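# Place the C-lettered box in the door tote

## Task

Find the single box marked with a letter C on its top face and move only that box into the tote near the door, resting fully inside it with no part sticking out past the tote's rim; the robot must not topple or finish the job leaning over, or the attempt counts as failed.

## Robot and tools

Robot: TidyBot++, a wheeled base (0.54 m long, 0.50 m wide, 0.38 m tall) on four driven casters carrying one seven-joint arm with a two-finger gripper. The shoulder sits 0.12 m ahead of the base centre at 0.68 m height. Segments: upper arm 0.42 m, forearm 0.31 m, hand 0.31 m to the reported hand point. The arm begins folded, hand pointing down, sticking out up to 0.08 m past the base front. Cameras: base_camera and wrist_camera (the latter looks along the hand).

Frames (metres): the base frame has its origin on the floor below the base centre, x ahead, y to the left, z upward. hand_pose and hand_target use this frame; the hand point lies between the finger pads, the hand's z axis runs out along the fingers and the fingers close along its y axis. The odometry frame is the base frame as it was when the scene began; base_odometry (x, y, heading in rad, left positive, -3.142 to 3.142) is counted from wheel turns, so slip looks like travel and drift builds up. base_tilt is in degrees, positive when leaning forward or right.

Tool move: one action per call. Keys:
- base: an object with any of translate_m (forward +, -2 to 2 m), strafe_m (left +, -2 to 2 m), rotate_rad (counter-clockwise from above +, -6.3 to 6.3). All are offsets relative to where the base stood at the last reported state, measured along its axes at command start.
- joints: absolute targets by name: joint_1_rad (any angle, positive turns the arm clockwise seen from above, opposite to heading), joint_2_rad (-2.249 to 2.249, shoulder, 0 is upright, + leans forward), joint_3_rad (any angle), joint_4_rad (-2.579 to 2.579, elbow, 0 straight; with joint_3 at 3.14 negative bends forward), joint_5_rad (any), joint_6_rad (-2.099 to 2.099, wrist), joint_7_rad (any; hand down, + is counter-clockwise from above, at 1.57 fingers open left/right), gripper_pos (0 open, 1 closed; pad gap about 85 x (1 - value) mm). Continuous joints take the short way; send steps under half a turn.
- target: one list of seven numbers [x, y, z, qw, qx, qy, qz], an absolute hand pose in the base frame, metres plus unit quaternion. Alongside it, joints may only contain gripper_pos.
- speeds: optional caps for this action: translate_m and strafe_m 0.05 to 0.5 m/s (name only one when both move), rotate_rad 0.1 to 1.57 rad/s.
- cameras: list of base_camera, wrist_camera or all; [] gives no images. blocking: true (default) returns when everything has settled; false returns within about half a second while motion continues. An empty move just reports state.

wait(seconds 0 to 10, cameras) lets time pass and reports; it ends early once motions settle. stop(cameras) brakes all running motions; braked parts report "stopped" and may keep pressing. zoom_image(camera, region [x0, y0, x1, y1] pixels from top-left, at most 504 x 504) enlarges part of that camera's latest image. finished_scene(scene number) ends the scene permanently; the box must stay in the tote without the robot.

Result lines: "move" is "done" or the worst status. base_status, joint_status, hand_status report done, moving, off_target, stopped, not_followed, contact_stop, time_out, torque_fault or limit_stop_at_motor_heat. Joint tolerances are ±0.039 rad for joints 1-4, ±0.095 for 5-7, ±0.03 for the gripper; the hand counts as done within 10 mm and 2 degrees. Gripper "done" at 1 means it closed on nothing; "off_target" means something sits between the fingers. "joint command not followed" or "pose unreachable" means a self-collision check held back the arm (no check guards against hitting the base). motor_effort gives percent of maximum, with the peak in brackets; it is noisy and biased. on_its_own lists things the robot did unasked. "pictures" names the image order. An uncommanded stop, a refused call or a torque fault cancels later move/wait/finished_scene calls in the same reply.

Practical guidance: hand targets usually land within about 3 cm; correct by adding (wanted minus measured hand_pose) to the previous target. To hold a loaded hand still, resend hand_target, not hand_pose, and never command a joint to its current reading while carrying something. Loads make the arm sag. Hand-down reach tops out near 0.94 m height close to the base. Avoid low forward poses right in front of the base. The arm pushes through obstacles without slowing, and any blocked base shoves until it times out (14 s). Accelerations are limited to 0.5 m/s2 and 1.57 rad/s2.

Avoid: dropping or releasing a moving box, slamming, hard pushes, squeezing hard on an object still resting on something, fast swings of a load, catching the raised arm on furniture while driving or turning (tipping risk), reaching far out over nearby furniture from folded, and swinging a stretched arm sideways. Torque above 104.5 N m (joints 1-4) or 51.3 N m (5-7) freezes the arm for 10 s. Long holds or straining heat motors: MOTOR HOT appears at 60 °C and at 75 °C the arm goes limp for 30-60 s. The simulation keeps running while you think. Loose objects may occasionally be nudged by outside forces.

Each tool is called after ">>>" in YAML: its name, and indented under it one key for each argument.

## Session

>>> move:

Scene clock: 0.00 s.
base_odometry: x=+0.000 y=+0.000 heading=+0.000
base_tilt: forward=+0.1 right=-0.4
base_status: not commanded
joint_positions: joint_1_rad=+0.013 joint_2_rad=-0.372 joint_3_rad=+3.098 joint_4_rad=-2.542 joint_5_rad=-0.028 joint_6_rad=-0.862 joint_7_rad=+1.528 gripper_pos=+0.000
joint_status: not commanded
motor_effort: joint_1_rad=+0 joint_2_rad=-1 joint_3_rad=+0 joint_4_rad=+14 joint_5_rad=-1 joint_6_rad=+1 joint_7_rad=+0
hand_pose: x=+0.2589 y=+0.0103 z=+0.5866 quat_wxyz=(-0.005, +0.998, -0.016, +0.054) (m; base frame)
hand_target: x=+0.2589 y=+0.0103 z=+0.5866 quat_wxyz=(-0.005, +0.998, -0.016, +0.054) (m; base frame)
hand_status: not commanded
pictures: base_camera, wrist_camera
Images, in order (width x height): base_camera 644x364, wrist_camera 644x476.

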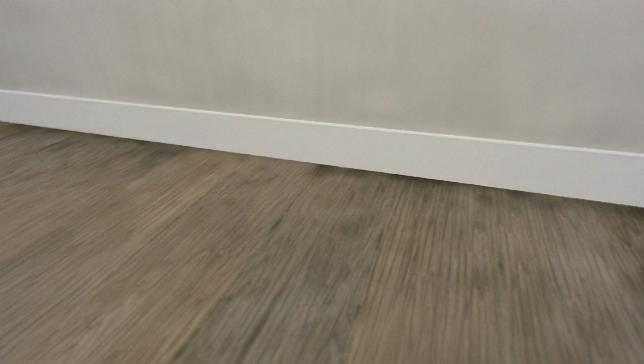

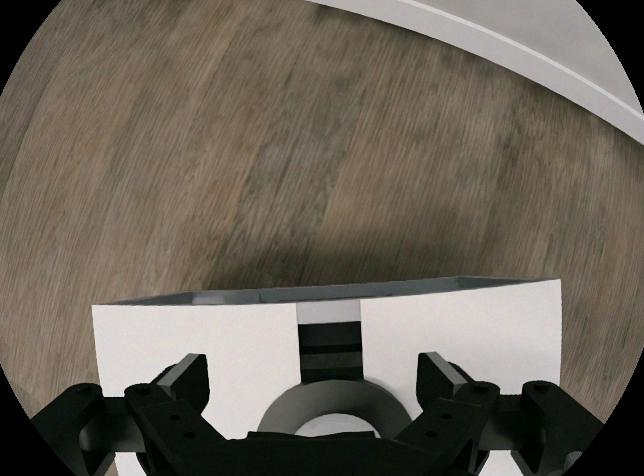

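>>> move:
  base: {"rotate_rad": 1.0}

>>> move:
  base: {"rotate_rad": 1.0}

>>> move:
  base: {"rotate_rad": 1.0}

>>> move:
  base: {"rotate_rad": 1.0}

>>> move:
  base: {"rotate_rad": 1.0}

Scene clock: 3.90 s.
move: done
base_odometry: x=+0.000 y=+0.000 heading=+0.999
base_tilt: forward=+0.0 right=-0.4
base_status: done
joint_positions: joint_1_rad=+0.013 joint_2_rad=-0.372 joint_3_rad=+3.098 joint_4_rad=-2.542 joint_5_rad=-0.028 joint_6_rad=-0.862 joint_7_rad=+1.528 gripper_pos=+0.000
joint_status: not commanded
motor_effort: joint_1_rad=+0(1) joint_2_rad=-1(2) joint_3_rad=+0(1) joint_4_rad=+14(14) joint_5_rad=+0(1) joint_6_rad=+1(1) joint_7_rad=+0(0)
hand_pose: x=+0.2589 y=+0.0103 z=+0.5866 quat_wxyz=(-0.005, +0.998, -0.016, +0.054) (m; base frame)
hand_target: x=+0.2589 y=+0.0103 z=+0.5866 quat_wxyz=(-0.005, +0.998, -0.016, +0.054) (m; base frame)
hand_status: not commanded
pictures: base_camera, wrist_camera
Images, in order (width x height): base_camera 644x364, wrist_camera 644x476.

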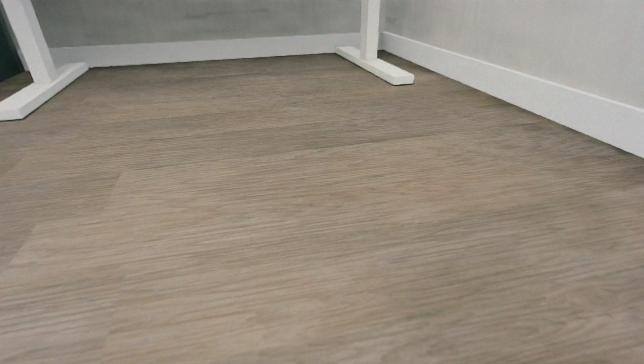

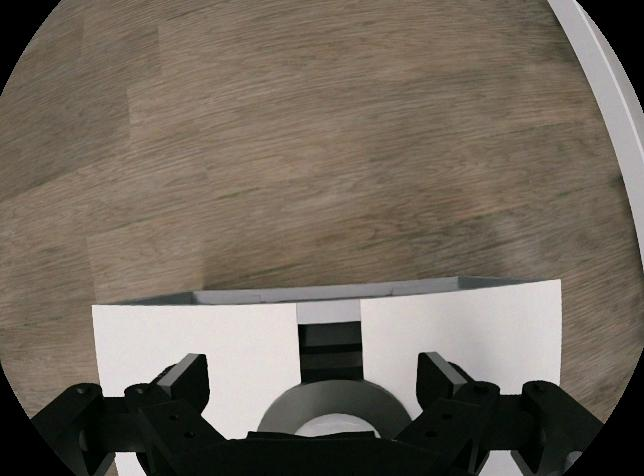

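Scene clock: 5.80 s.
move: done
base_odometry: x=+0.000 y=+0.000 heading=+1.998
base_tilt: forward=+0.1 right=-0.4
base_status: done
joint_positions: joint_1_rad=+0.013 joint_2_rad=-0.372 joint_3_rad=+3.098 joint_4_rad=-2.542 joint_5_rad=-0.028 joint_6_rad=-0.862 joint_7_rad=+1.528 gripper_pos=+0.000
joint_status: not commanded
motor_effort: joint_1_rad=+1(1) joint_2_rad=-1(2) joint_3_rad=+0(1) joint_4_rad=+14(14) joint_5_rad=-1(1) joint_6_rad=+1(1) joint_7_rad=+0(1)
hand_pose: x=+0.2589 y=+0.0103 z=+0.5866 quat_wxyz=(-0.005, +0.998, -0.016, +0.054) (m; base frame)
hand_target: x=+0.2589 y=+0.0103 z=+0.5866 quat_wxyz=(-0.005, +0.998, -0.016, +0.054) (m; base frame)
hand_status: not commanded
pictures: base_camera, wrist_camera
Images, in order (width x height): base_camera 644x364, wrist_camera 644x476.

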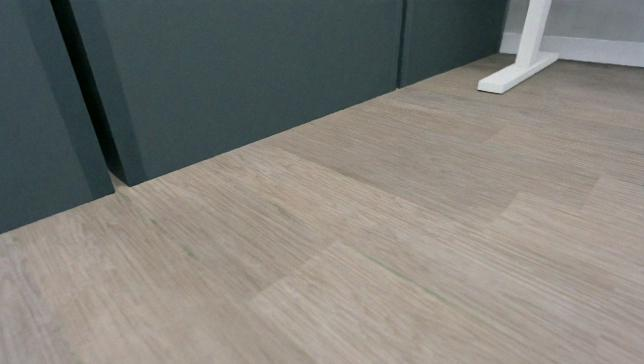

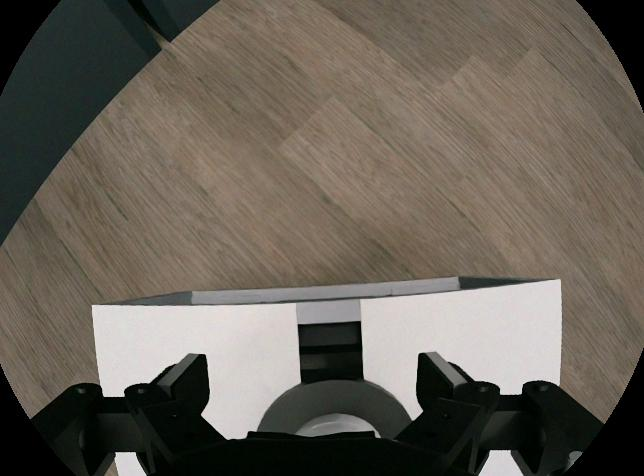

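Scene clock: 7.70 s.
move: done
base_odometry: x=+0.000 y=+0.000 heading=+2.997
base_tilt: forward=+0.0 right=-0.5
base_status: done
joint_positions: joint_1_rad=+0.013 joint_2_rad=-0.372 joint_3_rad=+3.098 joint_4_rad=-2.542 joint_5_rad=-0.028 joint_6_rad=-0.862 joint_7_rad=+1.528 gripper_pos=+0.000
joint_status: not commanded
motor_effort: joint_1_rad=+1(1) joint_2_rad=-1(2) joint_3_rad=+0(1) joint_4_rad=+14(14) joint_5_rad=-1(1) joint_6_rad=+1(1) joint_7_rad=+0(1)
hand_pose: x=+0.2589 y=+0.0103 z=+0.5866 quat_wxyz=(-0.005, +0.998, -0.016, +0.054) (m; base frame)
hand_target: x=+0.2589 y=+0.0103 z=+0.5866 quat_wxyz=(-0.005, +0.998, -0.016, +0.054) (m; base frame)
hand_status: not commanded
pictures: base_camera, wrist_camera
Images, in order (width x height): base_camera 644x364, wrist_camera 644x476.

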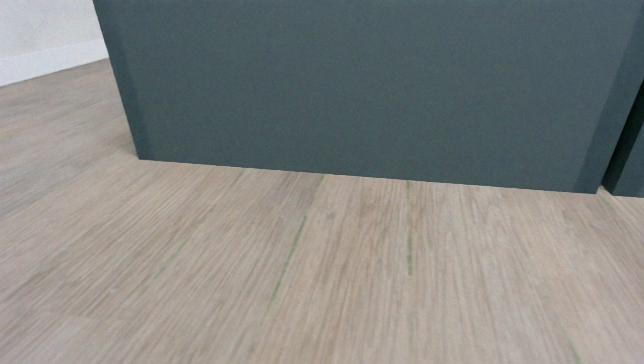

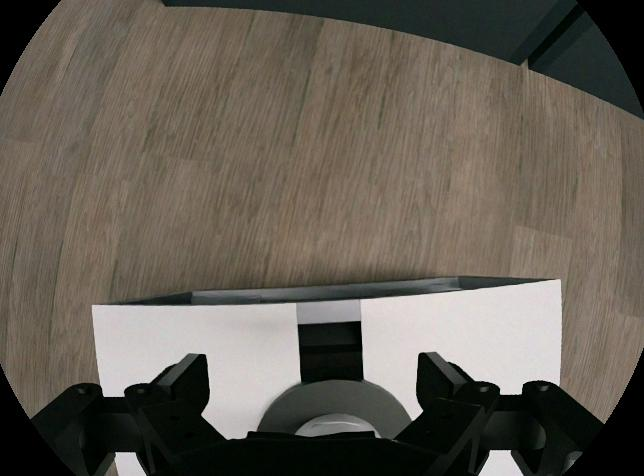

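Scene clock: 9.60 s.
move: done
base_odometry: x=+0.000 y=+0.000 heading=-2.288
base_tilt: forward=+0.1 right=-0.4
base_status: done
joint_positions: joint_1_rad=+0.013 joint_2_rad=-0.372 joint_3_rad=+3.098 joint_4_rad=-2.542 joint_5_rad=-0.028 joint_6_rad=-0.862 joint_7_rad=+1.528 gripper_pos=+0.000
joint_status: not commanded
motor_effort: joint_1_rad=+0(1) joint_2_rad=-1(2) joint_3_rad=+0(1) joint_4_rad=+14(14) joint_5_rad=-1(1) joint_6_rad=+1(1) joint_7_rad=+0(1)
hand_pose: x=+0.2589 y=+0.0103 z=+0.5866 quat_wxyz=(-0.005, +0.998, -0.016, +0.054) (m; base frame)
hand_target: x=+0.2589 y=+0.0103 z=+0.5866 quat_wxyz=(-0.005, +0.998, -0.016, +0.054) (m; base frame)
hand_status: not commanded
pictures: base_camera, wrist_camera
Images, in order (width x height): base_camera 644x364, wrist_camera 644x476.

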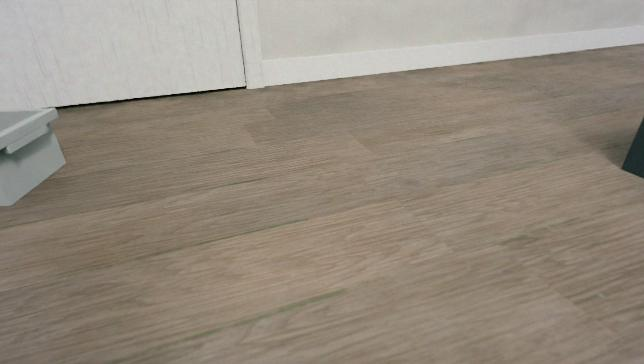

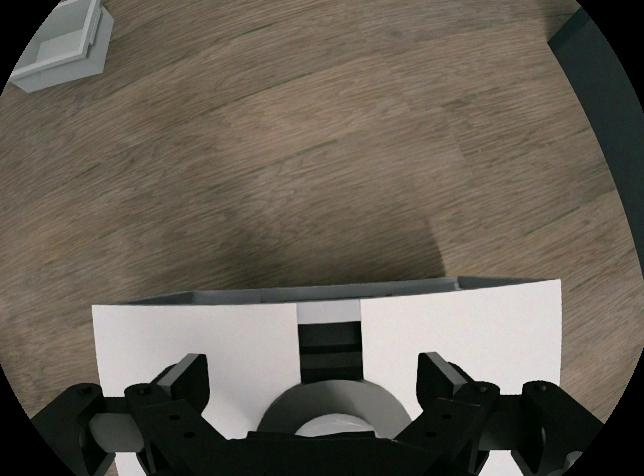

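Scene clock: 11.50 s.
move: done
base_odometry: x=+0.000 y=+0.000 heading=-1.289
base_tilt: forward=+0.0 right=-0.4
base_status: done
joint_positions: joint_1_rad=+0.013 joint_2_rad=-0.372 joint_3_rad=+3.098 joint_4_rad=-2.542 joint_5_rad=-0.028 joint_6_rad=-0.862 joint_7_rad=+1.528 gripper_pos=+0.000
joint_status: not commanded
motor_effort: joint_1_rad=+0(1) joint_2_rad=-1(2) joint_3_rad=-1(1) joint_4_rad=+14(14) joint_5_rad=+0(1) joint_6_rad=+1(1) joint_7_rad=+0(0)
hand_pose: x=+0.2589 y=+0.0103 z=+0.5866 quat_wxyz=(-0.005, +0.998, -0.016, +0.054) (m; base frame)
hand_target: x=+0.2589 y=+0.0103 z=+0.5866 quat_wxyz=(-0.005, +0.998, -0.016, +0.054) (m; base frame)
hand_status: not commanded
pictures: base_camera, wrist_camera
Images, in order (width x height): base_camera 644x364, wrist_camera 644x476.

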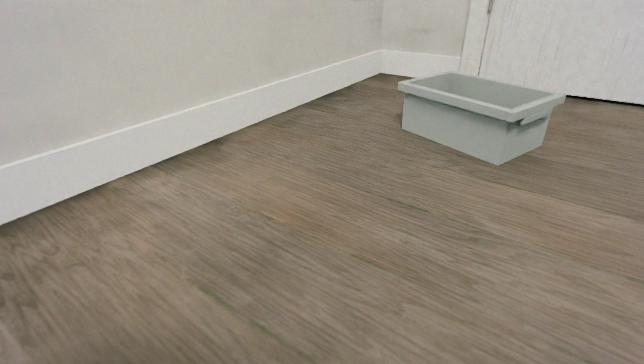

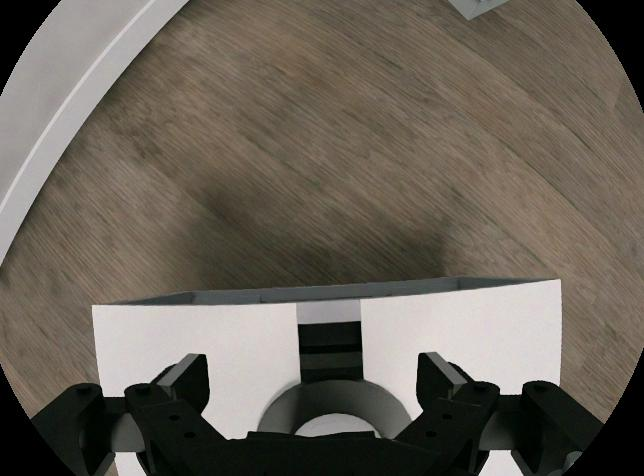

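>>> move:
  joints: {"joint_2_rad": -0.6, "joint_3_rad": 3.14, "joint_4_rad": -1.9, "joint_5_rad": 0, "joint_6_rad": -0.6, "joint_7_rad": 1.57}
  base: {"rotate_rad": 2.29}

>>> move:
  base: {"rotate_rad": 1.0}

>>> move:
  base: {"rotate_rad": 1.0}

Scene clock: 20.33 s.
move: done
base_odometry: x=+0.000 y=+0.000 heading=+1.000
base_tilt: forward=+0.1 right=-0.5
base_status: done
joint_positions: joint_1_rad=+0.013 joint_2_rad=-0.574 joint_3_rad=+3.121 joint_4_rad=-1.913 joint_5_rad=-0.028 joint_6_rad=-0.689 joint_7_rad=+1.528 gripper_pos=+0.000
joint_status: all done
motor_effort: joint_1_rad=+0(2) joint_2_rad=-1(5) joint_3_rad=+0(2) joint_4_rad=+21(21) joint_5_rad=-1(2) joint_6_rad=+8(8) joint_7_rad=+0(1)
hand_pose: x=+0.4755 y=+0.0119 z=+0.9703 quat_wxyz=(-0.021, +0.848, -0.018, +0.529) (m; base frame)
hand_target: x=+0.4789 y=-0.0025 z=+1.0125 quat_wxyz=(+0.003, +0.813, -0.005, +0.582) (m; base frame)
hand_status: not commanded
pictures: base_camera, wrist_camera
Images, in order (width x height): base_camera 644x364, wrist_camera 644x476.

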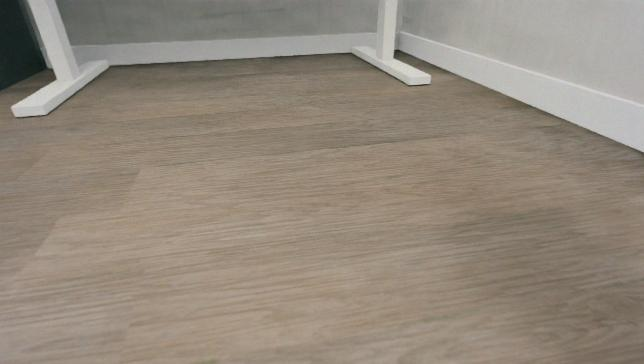

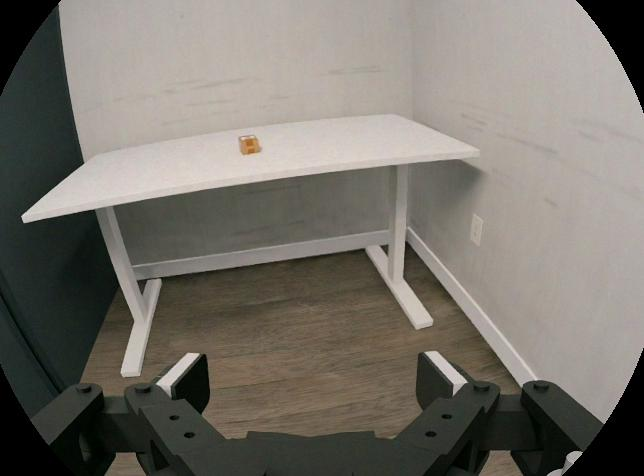

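Scene clock: 22.23 s.
move: done
base_odometry: x=+0.000 y=+0.000 heading=+1.999
base_tilt: forward=+0.0 right=-0.4
base_status: done
joint_positions: joint_1_rad=+0.013 joint_2_rad=-0.575 joint_3_rad=+3.126 joint_4_rad=-1.913 joint_5_rad=-0.028 joint_6_rad=-0.687 joint_7_rad=+1.528 gripper_pos=+0.000
joint_status: not commanded
motor_effort: joint_1_rad=+1(2) joint_2_rad=-1(2) joint_3_rad=-1(2) joint_4_rad=+21(21) joint_5_rad=-1(1) joint_6_rad=+8(8) joint_7_rad=+0(0)
hand_pose: x=+0.4756 y=+0.0094 z=+0.9709 quat_wxyz=(-0.021, +0.848, -0.020, +0.529) (m; base frame)
hand_target: x=+0.4789 y=-0.0025 z=+1.0125 quat_wxyz=(+0.003, +0.813, -0.005, +0.582) (m; base frame)
hand_status: not commanded
pictures: base_camera, wrist_camera
Images, in order (width x height): base_camera 644x364, wrist_camera 644x476.

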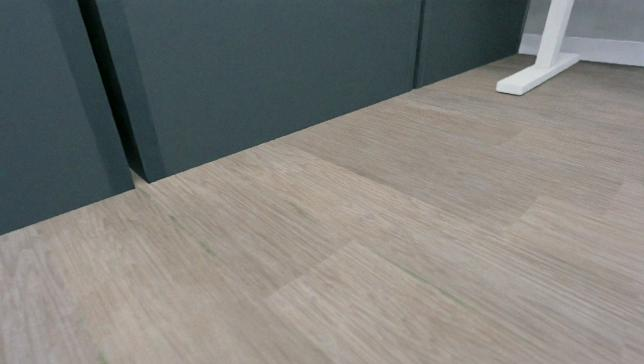

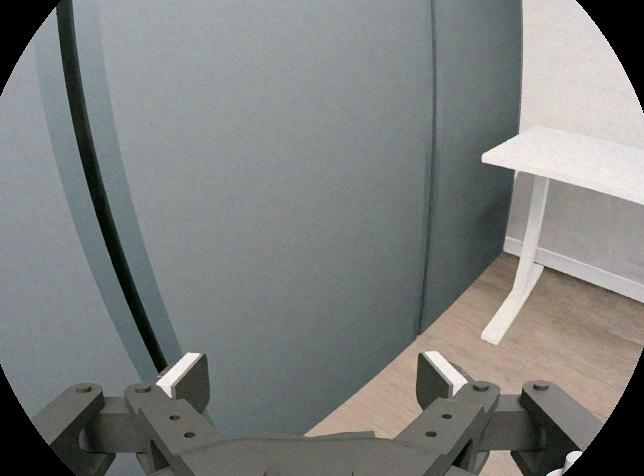

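Scene clock: 24.13 s.
move: done
base_odometry: x=+0.000 y=+0.000 heading=+2.998
base_tilt: forward=+0.0 right=-0.4
base_status: done
joint_positions: joint_1_rad=+0.013 joint_2_rad=-0.575 joint_3_rad=+3.128 joint_4_rad=-1.913 joint_5_rad=-0.028 joint_6_rad=-0.687 joint_7_rad=+1.528 gripper_pos=+0.000
joint_status: not commanded
motor_effort: joint_1_rad=+0(2) joint_2_rad=-1(2) joint_3_rad=+0(2) joint_4_rad=+21(21) joint_5_rad=+0(1) joint_6_rad=+8(8) joint_7_rad=+0(1)
hand_pose: x=+0.4756 y=+0.0083 z=+0.9712 quat_wxyz=(-0.021, +0.848, -0.021, +0.530) (m; base frame)
hand_target: x=+0.4789 y=-0.0025 z=+1.0125 quat_wxyz=(+0.003, +0.813, -0.005, +0.582) (m; base frame)
hand_status: not commanded
pictures: base_camera, wrist_camera
Images, in order (width x height): base_camera 644x364, wrist_camera 644x476.

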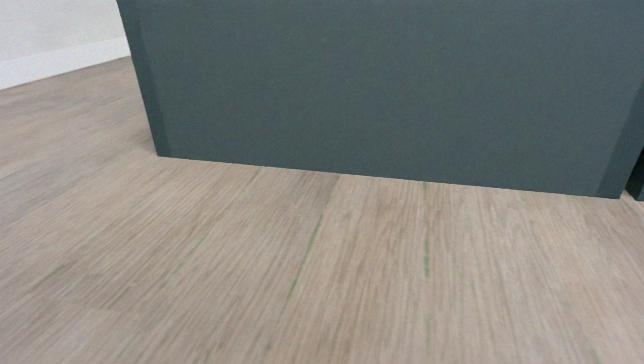

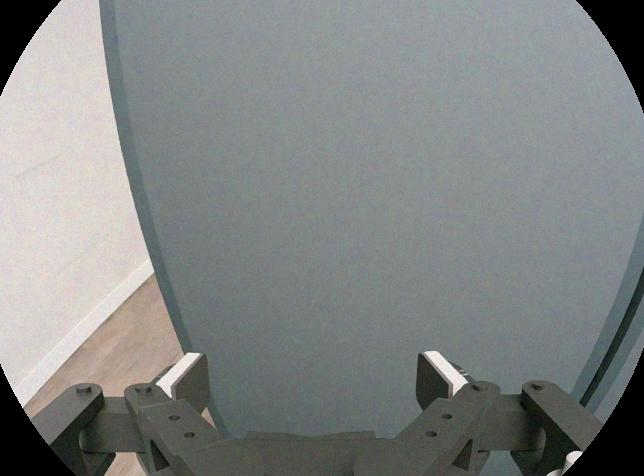

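>>> move:
  base: {"rotate_rad": -2.0}

>>> zoom_image:
  camera: "wrist_camera"
  region: [160, 100, 340, 200]

Scene clock: 29.13 s.
move: done
base_odometry: x=+0.000 y=+0.000 heading=+0.999
base_tilt: forward=+0.0 right=-0.4
base_status: done
joint_positions: joint_1_rad=+0.013 joint_2_rad=-0.576 joint_3_rad=+3.131 joint_4_rad=-1.913 joint_5_rad=-0.028 joint_6_rad=-0.686 joint_7_rad=+1.528 gripper_pos=+0.000
joint_status: not commanded
motor_effort: joint_1_rad=+1(2) joint_2_rad=-1(3) joint_3_rad=+0(2) joint_4_rad=+21(21) joint_5_rad=+0(1) joint_6_rad=+8(8) joint_7_rad=+0(1)
hand_pose: x=+0.4755 y=+0.0070 z=+0.9718 quat_wxyz=(-0.021, +0.847, -0.023, +0.530) (m; base frame)
hand_target: x=+0.4789 y=-0.0025 z=+1.0125 quat_wxyz=(+0.003, +0.813, -0.005, +0.582) (m; base frame)
hand_status: not commanded
pictures: base_camera, wrist_camera
Images, in order (width x height): base_camera 644x364, wrist_camera 644x476.

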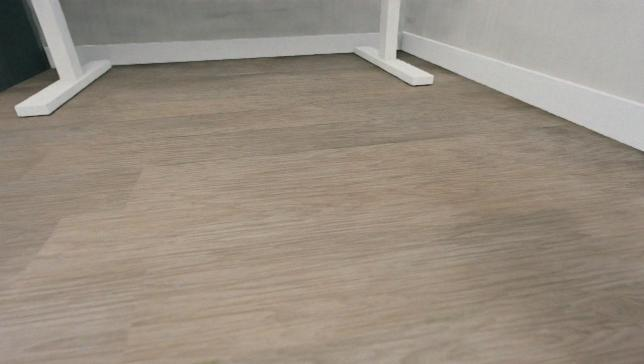

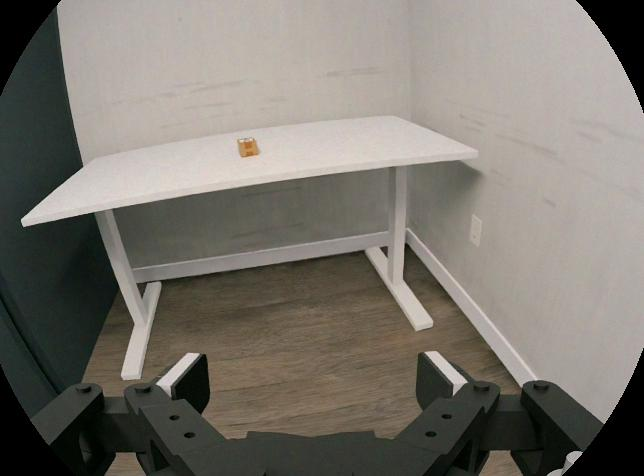

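Scaled by 2.800.

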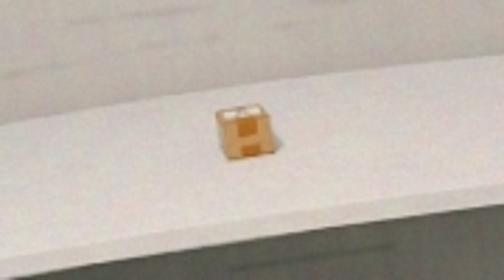

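>>> move:
  base: {"rotate_rad": 0.3}

Scene clock: 35.50 s.
move: done
base_odometry: x=+0.000 y=+0.000 heading=+1.297
base_tilt: forward=+0.0 right=-0.4
base_status: done
joint_positions: joint_1_rad=+0.013 joint_2_rad=-0.576 joint_3_rad=+3.131 joint_4_rad=-1.913 joint_5_rad=-0.028 joint_6_rad=-0.686 joint_7_rad=+1.528 gripper_pos=+0.000
joint_status: not commanded
motor_effort: joint_1_rad=+0(1) joint_2_rad=-1(2) joint_3_rad=+0(2) joint_4_rad=+21(21) joint_5_rad=-1(1) joint_6_rad=+8(8) joint_7_rad=+0(0)
hand_pose: x=+0.4755 y=+0.0069 z=+0.9718 quat_wxyz=(-0.021, +0.847, -0.023, +0.531) (m; base frame)
hand_target: x=+0.4789 y=-0.0025 z=+1.0125 quat_wxyz=(+0.003, +0.813, -0.005, +0.582) (m; base frame)
hand_status: not commanded
pictures: base_camera, wrist_camera
Images, in order (width x height): base_camera 644x364, wrist_camera 644x476.

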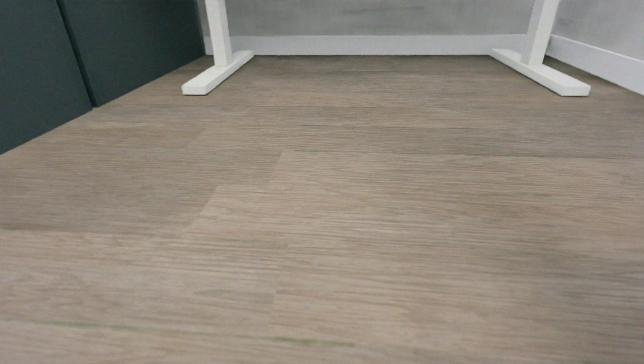

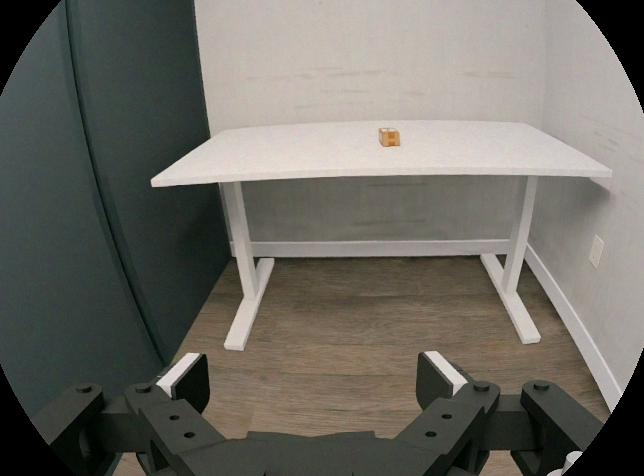

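>>> move:
  base: {"translate_m": 0.4, "strafe_m": -0.2}

>>> zoom_image:
  camera: "wrist_camera"
  region: [250, 80, 450, 220]

Scene clock: 40.10 s.
move: done
base_odometry: x=+0.301 y=+0.331 heading=+1.297
base_tilt: forward=+0.1 right=-0.4
base_status: done
joint_positions: joint_1_rad=+0.013 joint_2_rad=-0.591 joint_3_rad=+3.132 joint_4_rad=-1.912 joint_5_rad=-0.028 joint_6_rad=-0.684 joint_7_rad=+1.528 gripper_pos=+0.000
joint_status: not commanded
motor_effort: joint_1_rad=+0(1) joint_2_rad=+0(6) joint_3_rad=+0(3) joint_4_rad=+21(22) joint_5_rad=-1(1) joint_6_rad=+8(8) joint_7_rad=+0(0)
hand_pose: x=+0.4716 y=+0.0065 z=+0.9779 quat_wxyz=(-0.021, +0.842, -0.023, +0.538) (m; base frame)
hand_target: x=+0.4789 y=-0.0025 z=+1.0125 quat_wxyz=(+0.003, +0.813, -0.005, +0.582) (m; base frame)
hand_status: not commanded
pictures: base_camera, wrist_camera
Images, in order (width x height): base_camera 644x364, wrist_camera 644x476.

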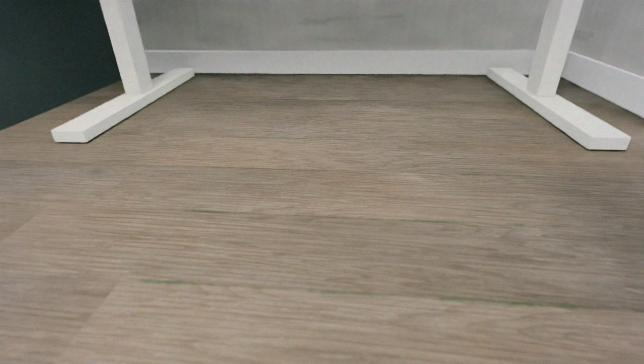

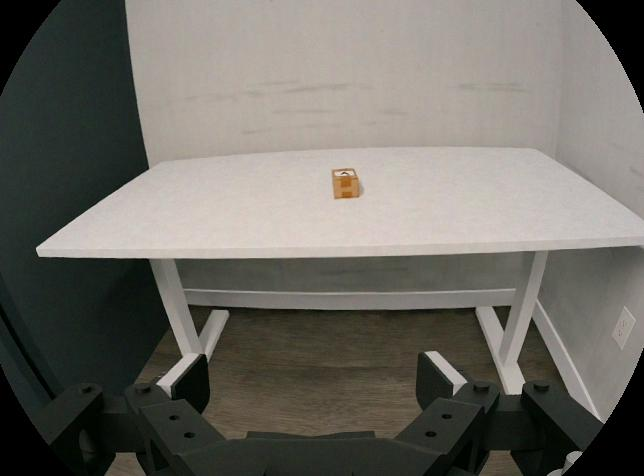

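Scaled by 2.520.

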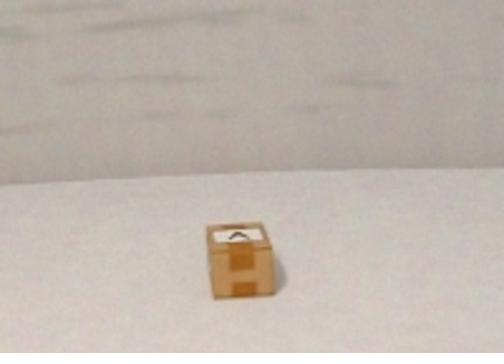

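>>> move:
  base: {"translate_m": 0.4, "strafe_m": -0.03}

>>> zoom_image:
  camera: "wrist_camera"
  region: [250, 180, 450, 320]

Scene clock: 45.37 s.
move: done
base_odometry: x=+0.438 y=+0.708 heading=+1.296
base_tilt: forward=+0.1 right=-0.4
base_status: done
joint_positions: joint_1_rad=+0.013 joint_2_rad=-0.592 joint_3_rad=+3.132 joint_4_rad=-1.912 joint_5_rad=-0.028 joint_6_rad=-0.683 joint_7_rad=+1.528 gripper_pos=+0.000
joint_status: not commanded
motor_effort: joint_1_rad=+0(1) joint_2_rad=-1(5) joint_3_rad=+0(2) joint_4_rad=+21(21) joint_5_rad=-1(1) joint_6_rad=+8(8) joint_7_rad=+0(0)
hand_pose: x=+0.4715 y=+0.0065 z=+0.9785 quat_wxyz=(-0.021, +0.842, -0.023, +0.539) (m; base frame)
hand_target: x=+0.4789 y=-0.0025 z=+1.0125 quat_wxyz=(+0.003, +0.813, -0.005, +0.582) (m; base frame)
hand_status: not commanded
pictures: base_camera, wrist_camera
Images, in order (width x height): base_camera 644x364, wrist_camera 644x476.

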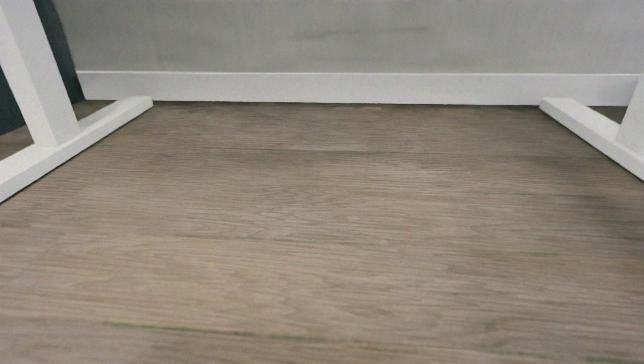

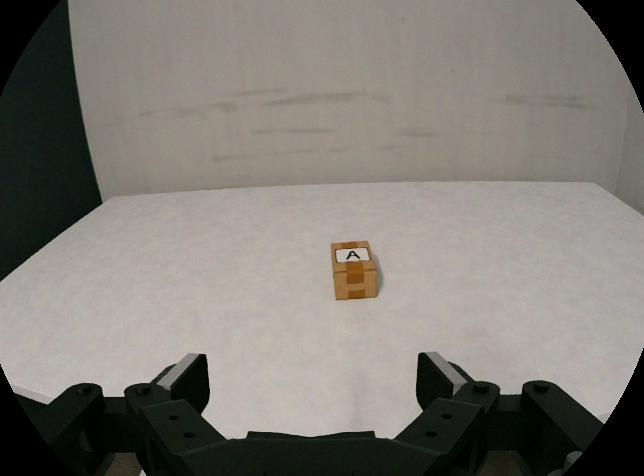

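Scaled by 2.520.

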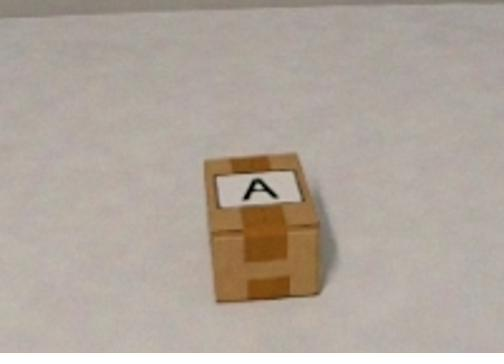

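>>> move:
  base: {"translate_m": -0.7}

>>> move:
  base: {"rotate_rad": -2.4}

>>> move:
  base: {"rotate_rad": -0.7}

>>> move:
  base: {"rotate_rad": -0.7}

Scene clock: 52.40 s.
move: done
base_odometry: x=+0.248 y=+0.034 heading=+1.296
base_tilt: forward=+0.0 right=-0.4
base_status: done
joint_positions: joint_1_rad=+0.013 joint_2_rad=-0.595 joint_3_rad=+3.133 joint_4_rad=-1.911 joint_5_rad=-0.028 joint_6_rad=-0.683 joint_7_rad=+1.528 gripper_pos=+0.000
joint_status: not commanded
motor_effort: joint_1_rad=+0(1) joint_2_rad=+0(6) joint_3_rad=+0(3) joint_4_rad=+21(22) joint_5_rad=-1(1) joint_6_rad=+8(8) joint_7_rad=+0(1)
hand_pose: x=+0.4705 y=+0.0062 z=+0.9800 quat_wxyz=(-0.021, +0.841, -0.023, +0.540) (m; base frame)
hand_target: x=+0.4789 y=-0.0025 z=+1.0125 quat_wxyz=(+0.003, +0.813, -0.005, +0.582) (m; base frame)
hand_status: not commanded
pictures: base_camera, wrist_camera
Images, in order (width x height): base_camera 644x364, wrist_camera 644x476.

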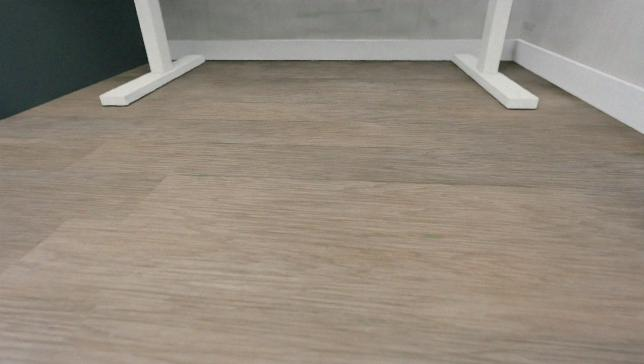

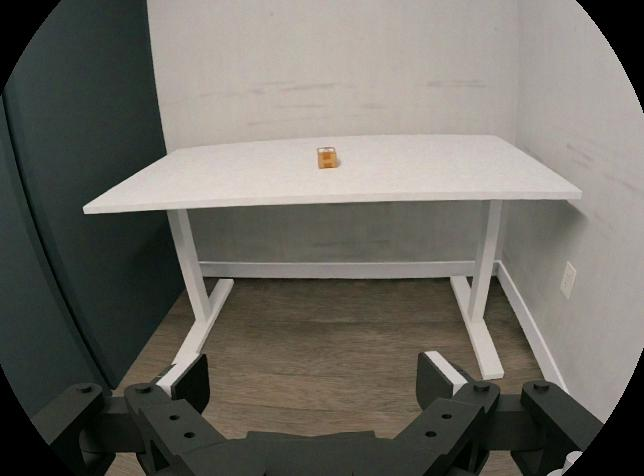

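Scene clock: 55.23 s.
move: done
base_odometry: x=+0.248 y=+0.034 heading=-1.102
base_tilt: forward=+0.1 right=-0.4
base_status: done
joint_positions: joint_1_rad=+0.013 joint_2_rad=-0.595 joint_3_rad=+3.133 joint_4_rad=-1.911 joint_5_rad=-0.028 joint_6_rad=-0.683 joint_7_rad=+1.528 gripper_pos=+0.000
joint_status: not commanded
motor_effort: joint_1_rad=+0(2) joint_2_rad=-1(2) joint_3_rad=+0(2) joint_4_rad=+21(21) joint_5_rad=+0(1) joint_6_rad=+8(8) joint_7_rad=+0(1)
hand_pose: x=+0.4705 y=+0.0062 z=+0.9800 quat_wxyz=(-0.021, +0.841, -0.023, +0.540) (m; base frame)
hand_target: x=+0.4789 y=-0.0025 z=+1.0125 quat_wxyz=(+0.003, +0.813, -0.005, +0.582) (m; base frame)
hand_status: not commanded
pictures: base_camera, wrist_camera
Images, in order (width x height): base_camera 644x364, wrist_camera 644x476.

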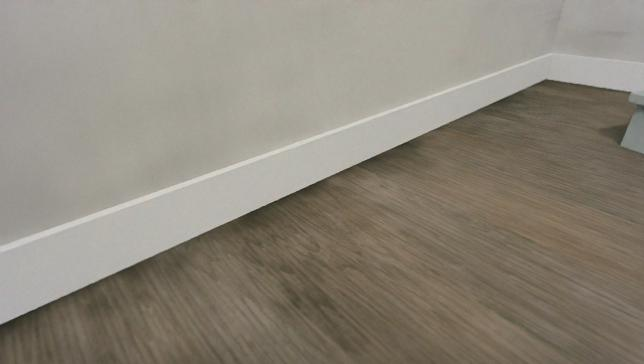

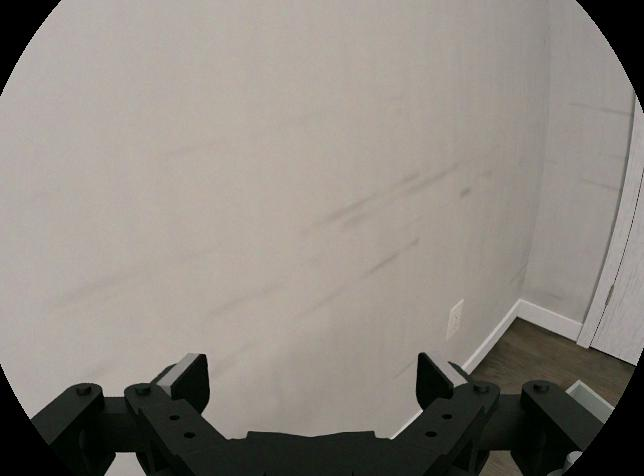

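Scene clock: 56.87 s.
move: done
base_odometry: x=+0.248 y=+0.034 heading=-1.801
base_tilt: forward=+0.1 right=-0.4
base_status: done
joint_positions: joint_1_rad=+0.013 joint_2_rad=-0.595 joint_3_rad=+3.134 joint_4_rad=-1.911 joint_5_rad=-0.028 joint_6_rad=-0.683 joint_7_rad=+1.528 gripper_pos=+0.000
joint_status: not commanded
motor_effort: joint_1_rad=+0(2) joint_2_rad=-1(1) joint_3_rad=+0(2) joint_4_rad=+21(21) joint_5_rad=-1(1) joint_6_rad=+8(8) joint_7_rad=+0(1)
hand_pose: x=+0.4705 y=+0.0058 z=+0.9800 quat_wxyz=(-0.021, +0.841, -0.024, +0.540) (m; base frame)
hand_target: x=+0.4789 y=-0.0025 z=+1.0125 quat_wxyz=(+0.003, +0.813, -0.005, +0.582) (m; base frame)
hand_status: not commanded
pictures: base_camera, wrist_camera
Images, in order (width x height): base_camera 644x364, wrist_camera 644x476.

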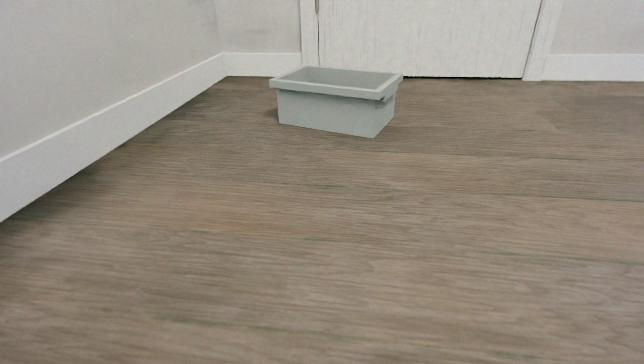

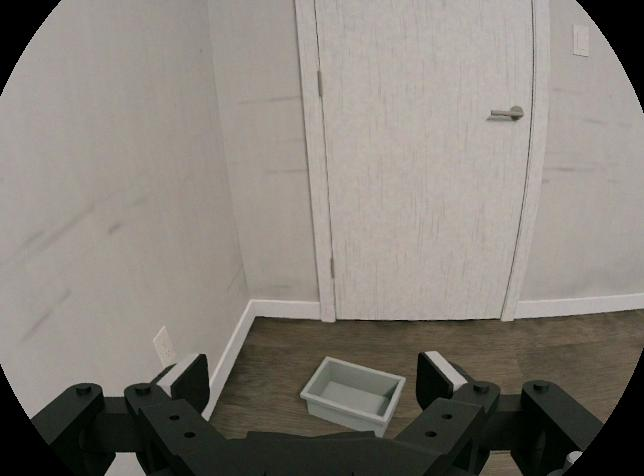

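Scene clock: 58.50 s.
move: done
base_odometry: x=+0.248 y=+0.034 heading=-2.500
base_tilt: forward=+0.0 right=-0.5
base_status: done
joint_positions: joint_1_rad=+0.013 joint_2_rad=-0.595 joint_3_rad=+3.135 joint_4_rad=-1.911 joint_5_rad=-0.028 joint_6_rad=-0.683 joint_7_rad=+1.528 gripper_pos=+0.000
joint_status: not commanded
motor_effort: joint_1_rad=+0(2) joint_2_rad=+0(1) joint_3_rad=+0(2) joint_4_rad=+21(21) joint_5_rad=-1(1) joint_6_rad=+8(8) joint_7_rad=+0(1)
hand_pose: x=+0.4705 y=+0.0054 z=+0.9800 quat_wxyz=(-0.021, +0.841, -0.024, +0.540) (m; base frame)
hand_target: x=+0.4789 y=-0.0025 z=+1.0125 quat_wxyz=(+0.003, +0.813, -0.005, +0.582) (m; base frame)
hand_status: not commanded
pictures: base_camera, wrist_camera
Images, in order (width x height): base_camera 644x364, wrist_camera 644x476.

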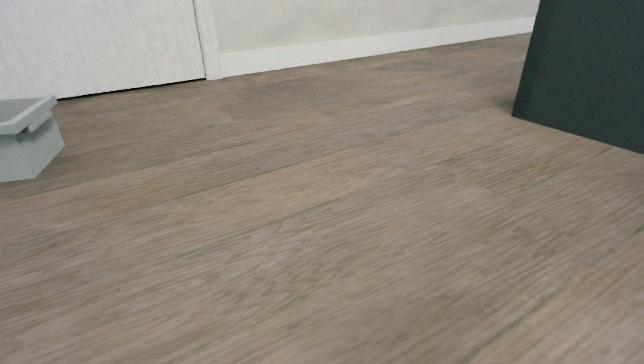

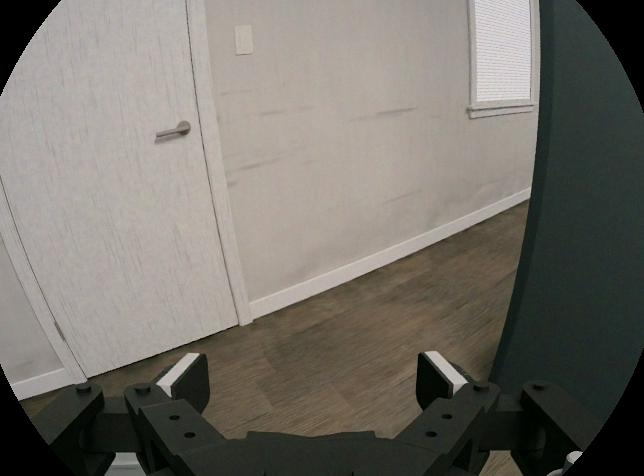

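>>> move:
  base: {"rotate_rad": -0.88}

>>> move:
  base: {"translate_m": 0.48}

>>> move:
  base: {"strafe_m": 1.2}

Scene clock: 78.70 s.
move: done
base_odometry: x=+0.248 y=+0.034 heading=+2.904
base_tilt: forward=+0.1 right=-0.4
base_status: done
joint_positions: joint_1_rad=+0.013 joint_2_rad=-0.595 joint_3_rad=+3.135 joint_4_rad=-1.911 joint_5_rad=-0.028 joint_6_rad=-0.683 joint_7_rad=+1.528 gripper_pos=+0.000
joint_status: not commanded
motor_effort: joint_1_rad=+0(2) joint_2_rad=-1(1) joint_3_rad=+0(2) joint_4_rad=+21(21) joint_5_rad=-1(1) joint_6_rad=+8(8) joint_7_rad=+0(0)
hand_pose: x=+0.4705 y=+0.0052 z=+0.9800 quat_wxyz=(-0.021, +0.841, -0.024, +0.540) (m; base frame)
hand_target: x=+0.4789 y=-0.0025 z=+1.0125 quat_wxyz=(+0.003, +0.813, -0.005, +0.582) (m; base frame)
hand_status: not commanded
pictures: base_camera, wrist_camera
Images, in order (width x height): base_camera 644x364, wrist_camera 644x476.

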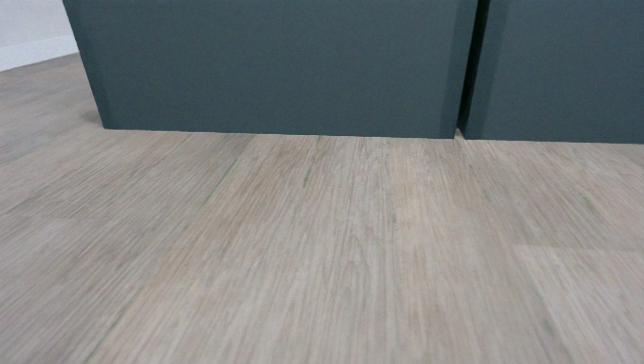

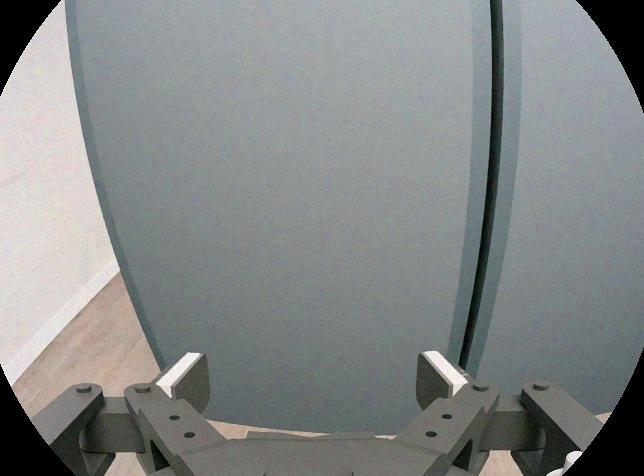

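Scene clock: 81.00 s.
move: done
base_odometry: x=-0.218 y=+0.147 heading=+2.904
base_tilt: forward=+0.0 right=-0.4
base_status: done
joint_positions: joint_1_rad=+0.013 joint_2_rad=-0.594 joint_3_rad=+3.135 joint_4_rad=-1.911 joint_5_rad=-0.028 joint_6_rad=-0.682 joint_7_rad=+1.528 gripper_pos=+0.000
joint_status: not commanded
motor_effort: joint_1_rad=+1(1) joint_2_rad=-1(5) joint_3_rad=+0(1) joint_4_rad=+21(21) joint_5_rad=-1(1) joint_6_rad=+8(8) joint_7_rad=+0(1)
hand_pose: x=+0.4708 y=+0.0052 z=+0.9800 quat_wxyz=(-0.021, +0.841, -0.024, +0.540) (m; base frame)
hand_target: x=+0.4789 y=-0.0025 z=+1.0125 quat_wxyz=(+0.003, +0.813, -0.005, +0.582) (m; base frame)
hand_status: not commanded
pictures: base_camera, wrist_camera
Images, in order (width x height): base_camera 644x364, wrist_camera 644x476.

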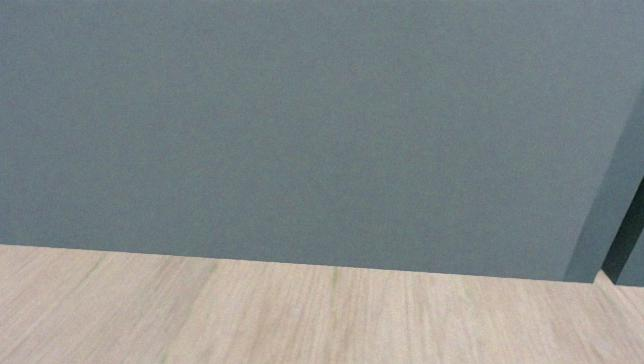

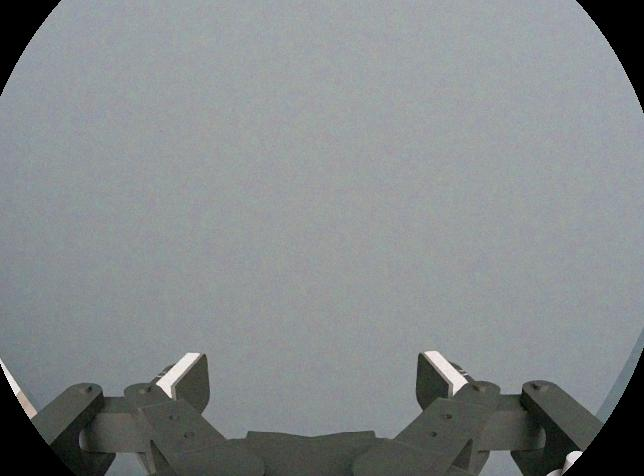

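Scene clock: 84.70 s.
move: done
base_odometry: x=-0.502 y=-1.019 heading=+2.904
base_tilt: forward=+0.1 right=-0.5
base_status: done
joint_positions: joint_1_rad=+0.013 joint_2_rad=-0.594 joint_3_rad=+3.135 joint_4_rad=-1.911 joint_5_rad=-0.027 joint_6_rad=-0.682 joint_7_rad=+1.528 gripper_pos=+0.000
joint_status: not commanded
motor_effort: joint_1_rad=+1(2) joint_2_rad=-1(2) joint_3_rad=+0(2) joint_4_rad=+21(21) joint_5_rad=-1(1) joint_6_rad=+8(8) joint_7_rad=+0(0)
hand_pose: x=+0.4708 y=+0.0051 z=+0.9800 quat_wxyz=(-0.021, +0.841, -0.025, +0.540) (m; base frame)
hand_target: x=+0.4789 y=-0.0025 z=+1.0125 quat_wxyz=(+0.003, +0.813, -0.005, +0.582) (m; base frame)
hand_status: not commanded
pictures: base_camera, wrist_camera
Images, in order (width x height): base_camera 644x364, wrist_camera 644x476.

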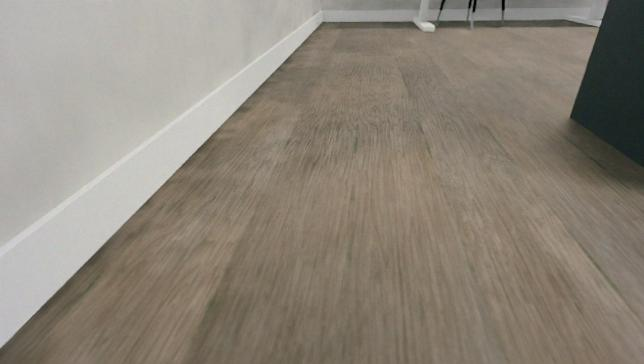

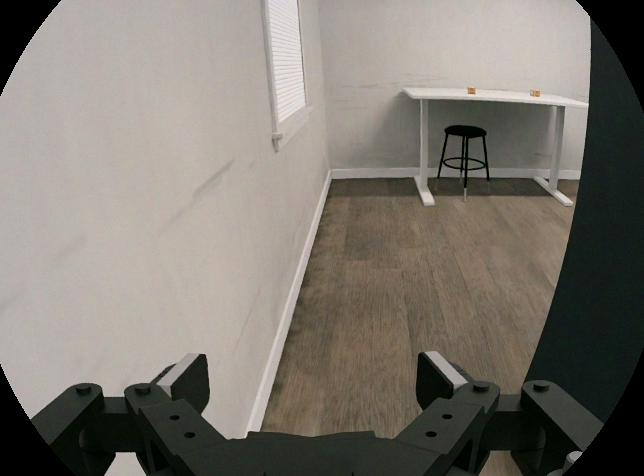

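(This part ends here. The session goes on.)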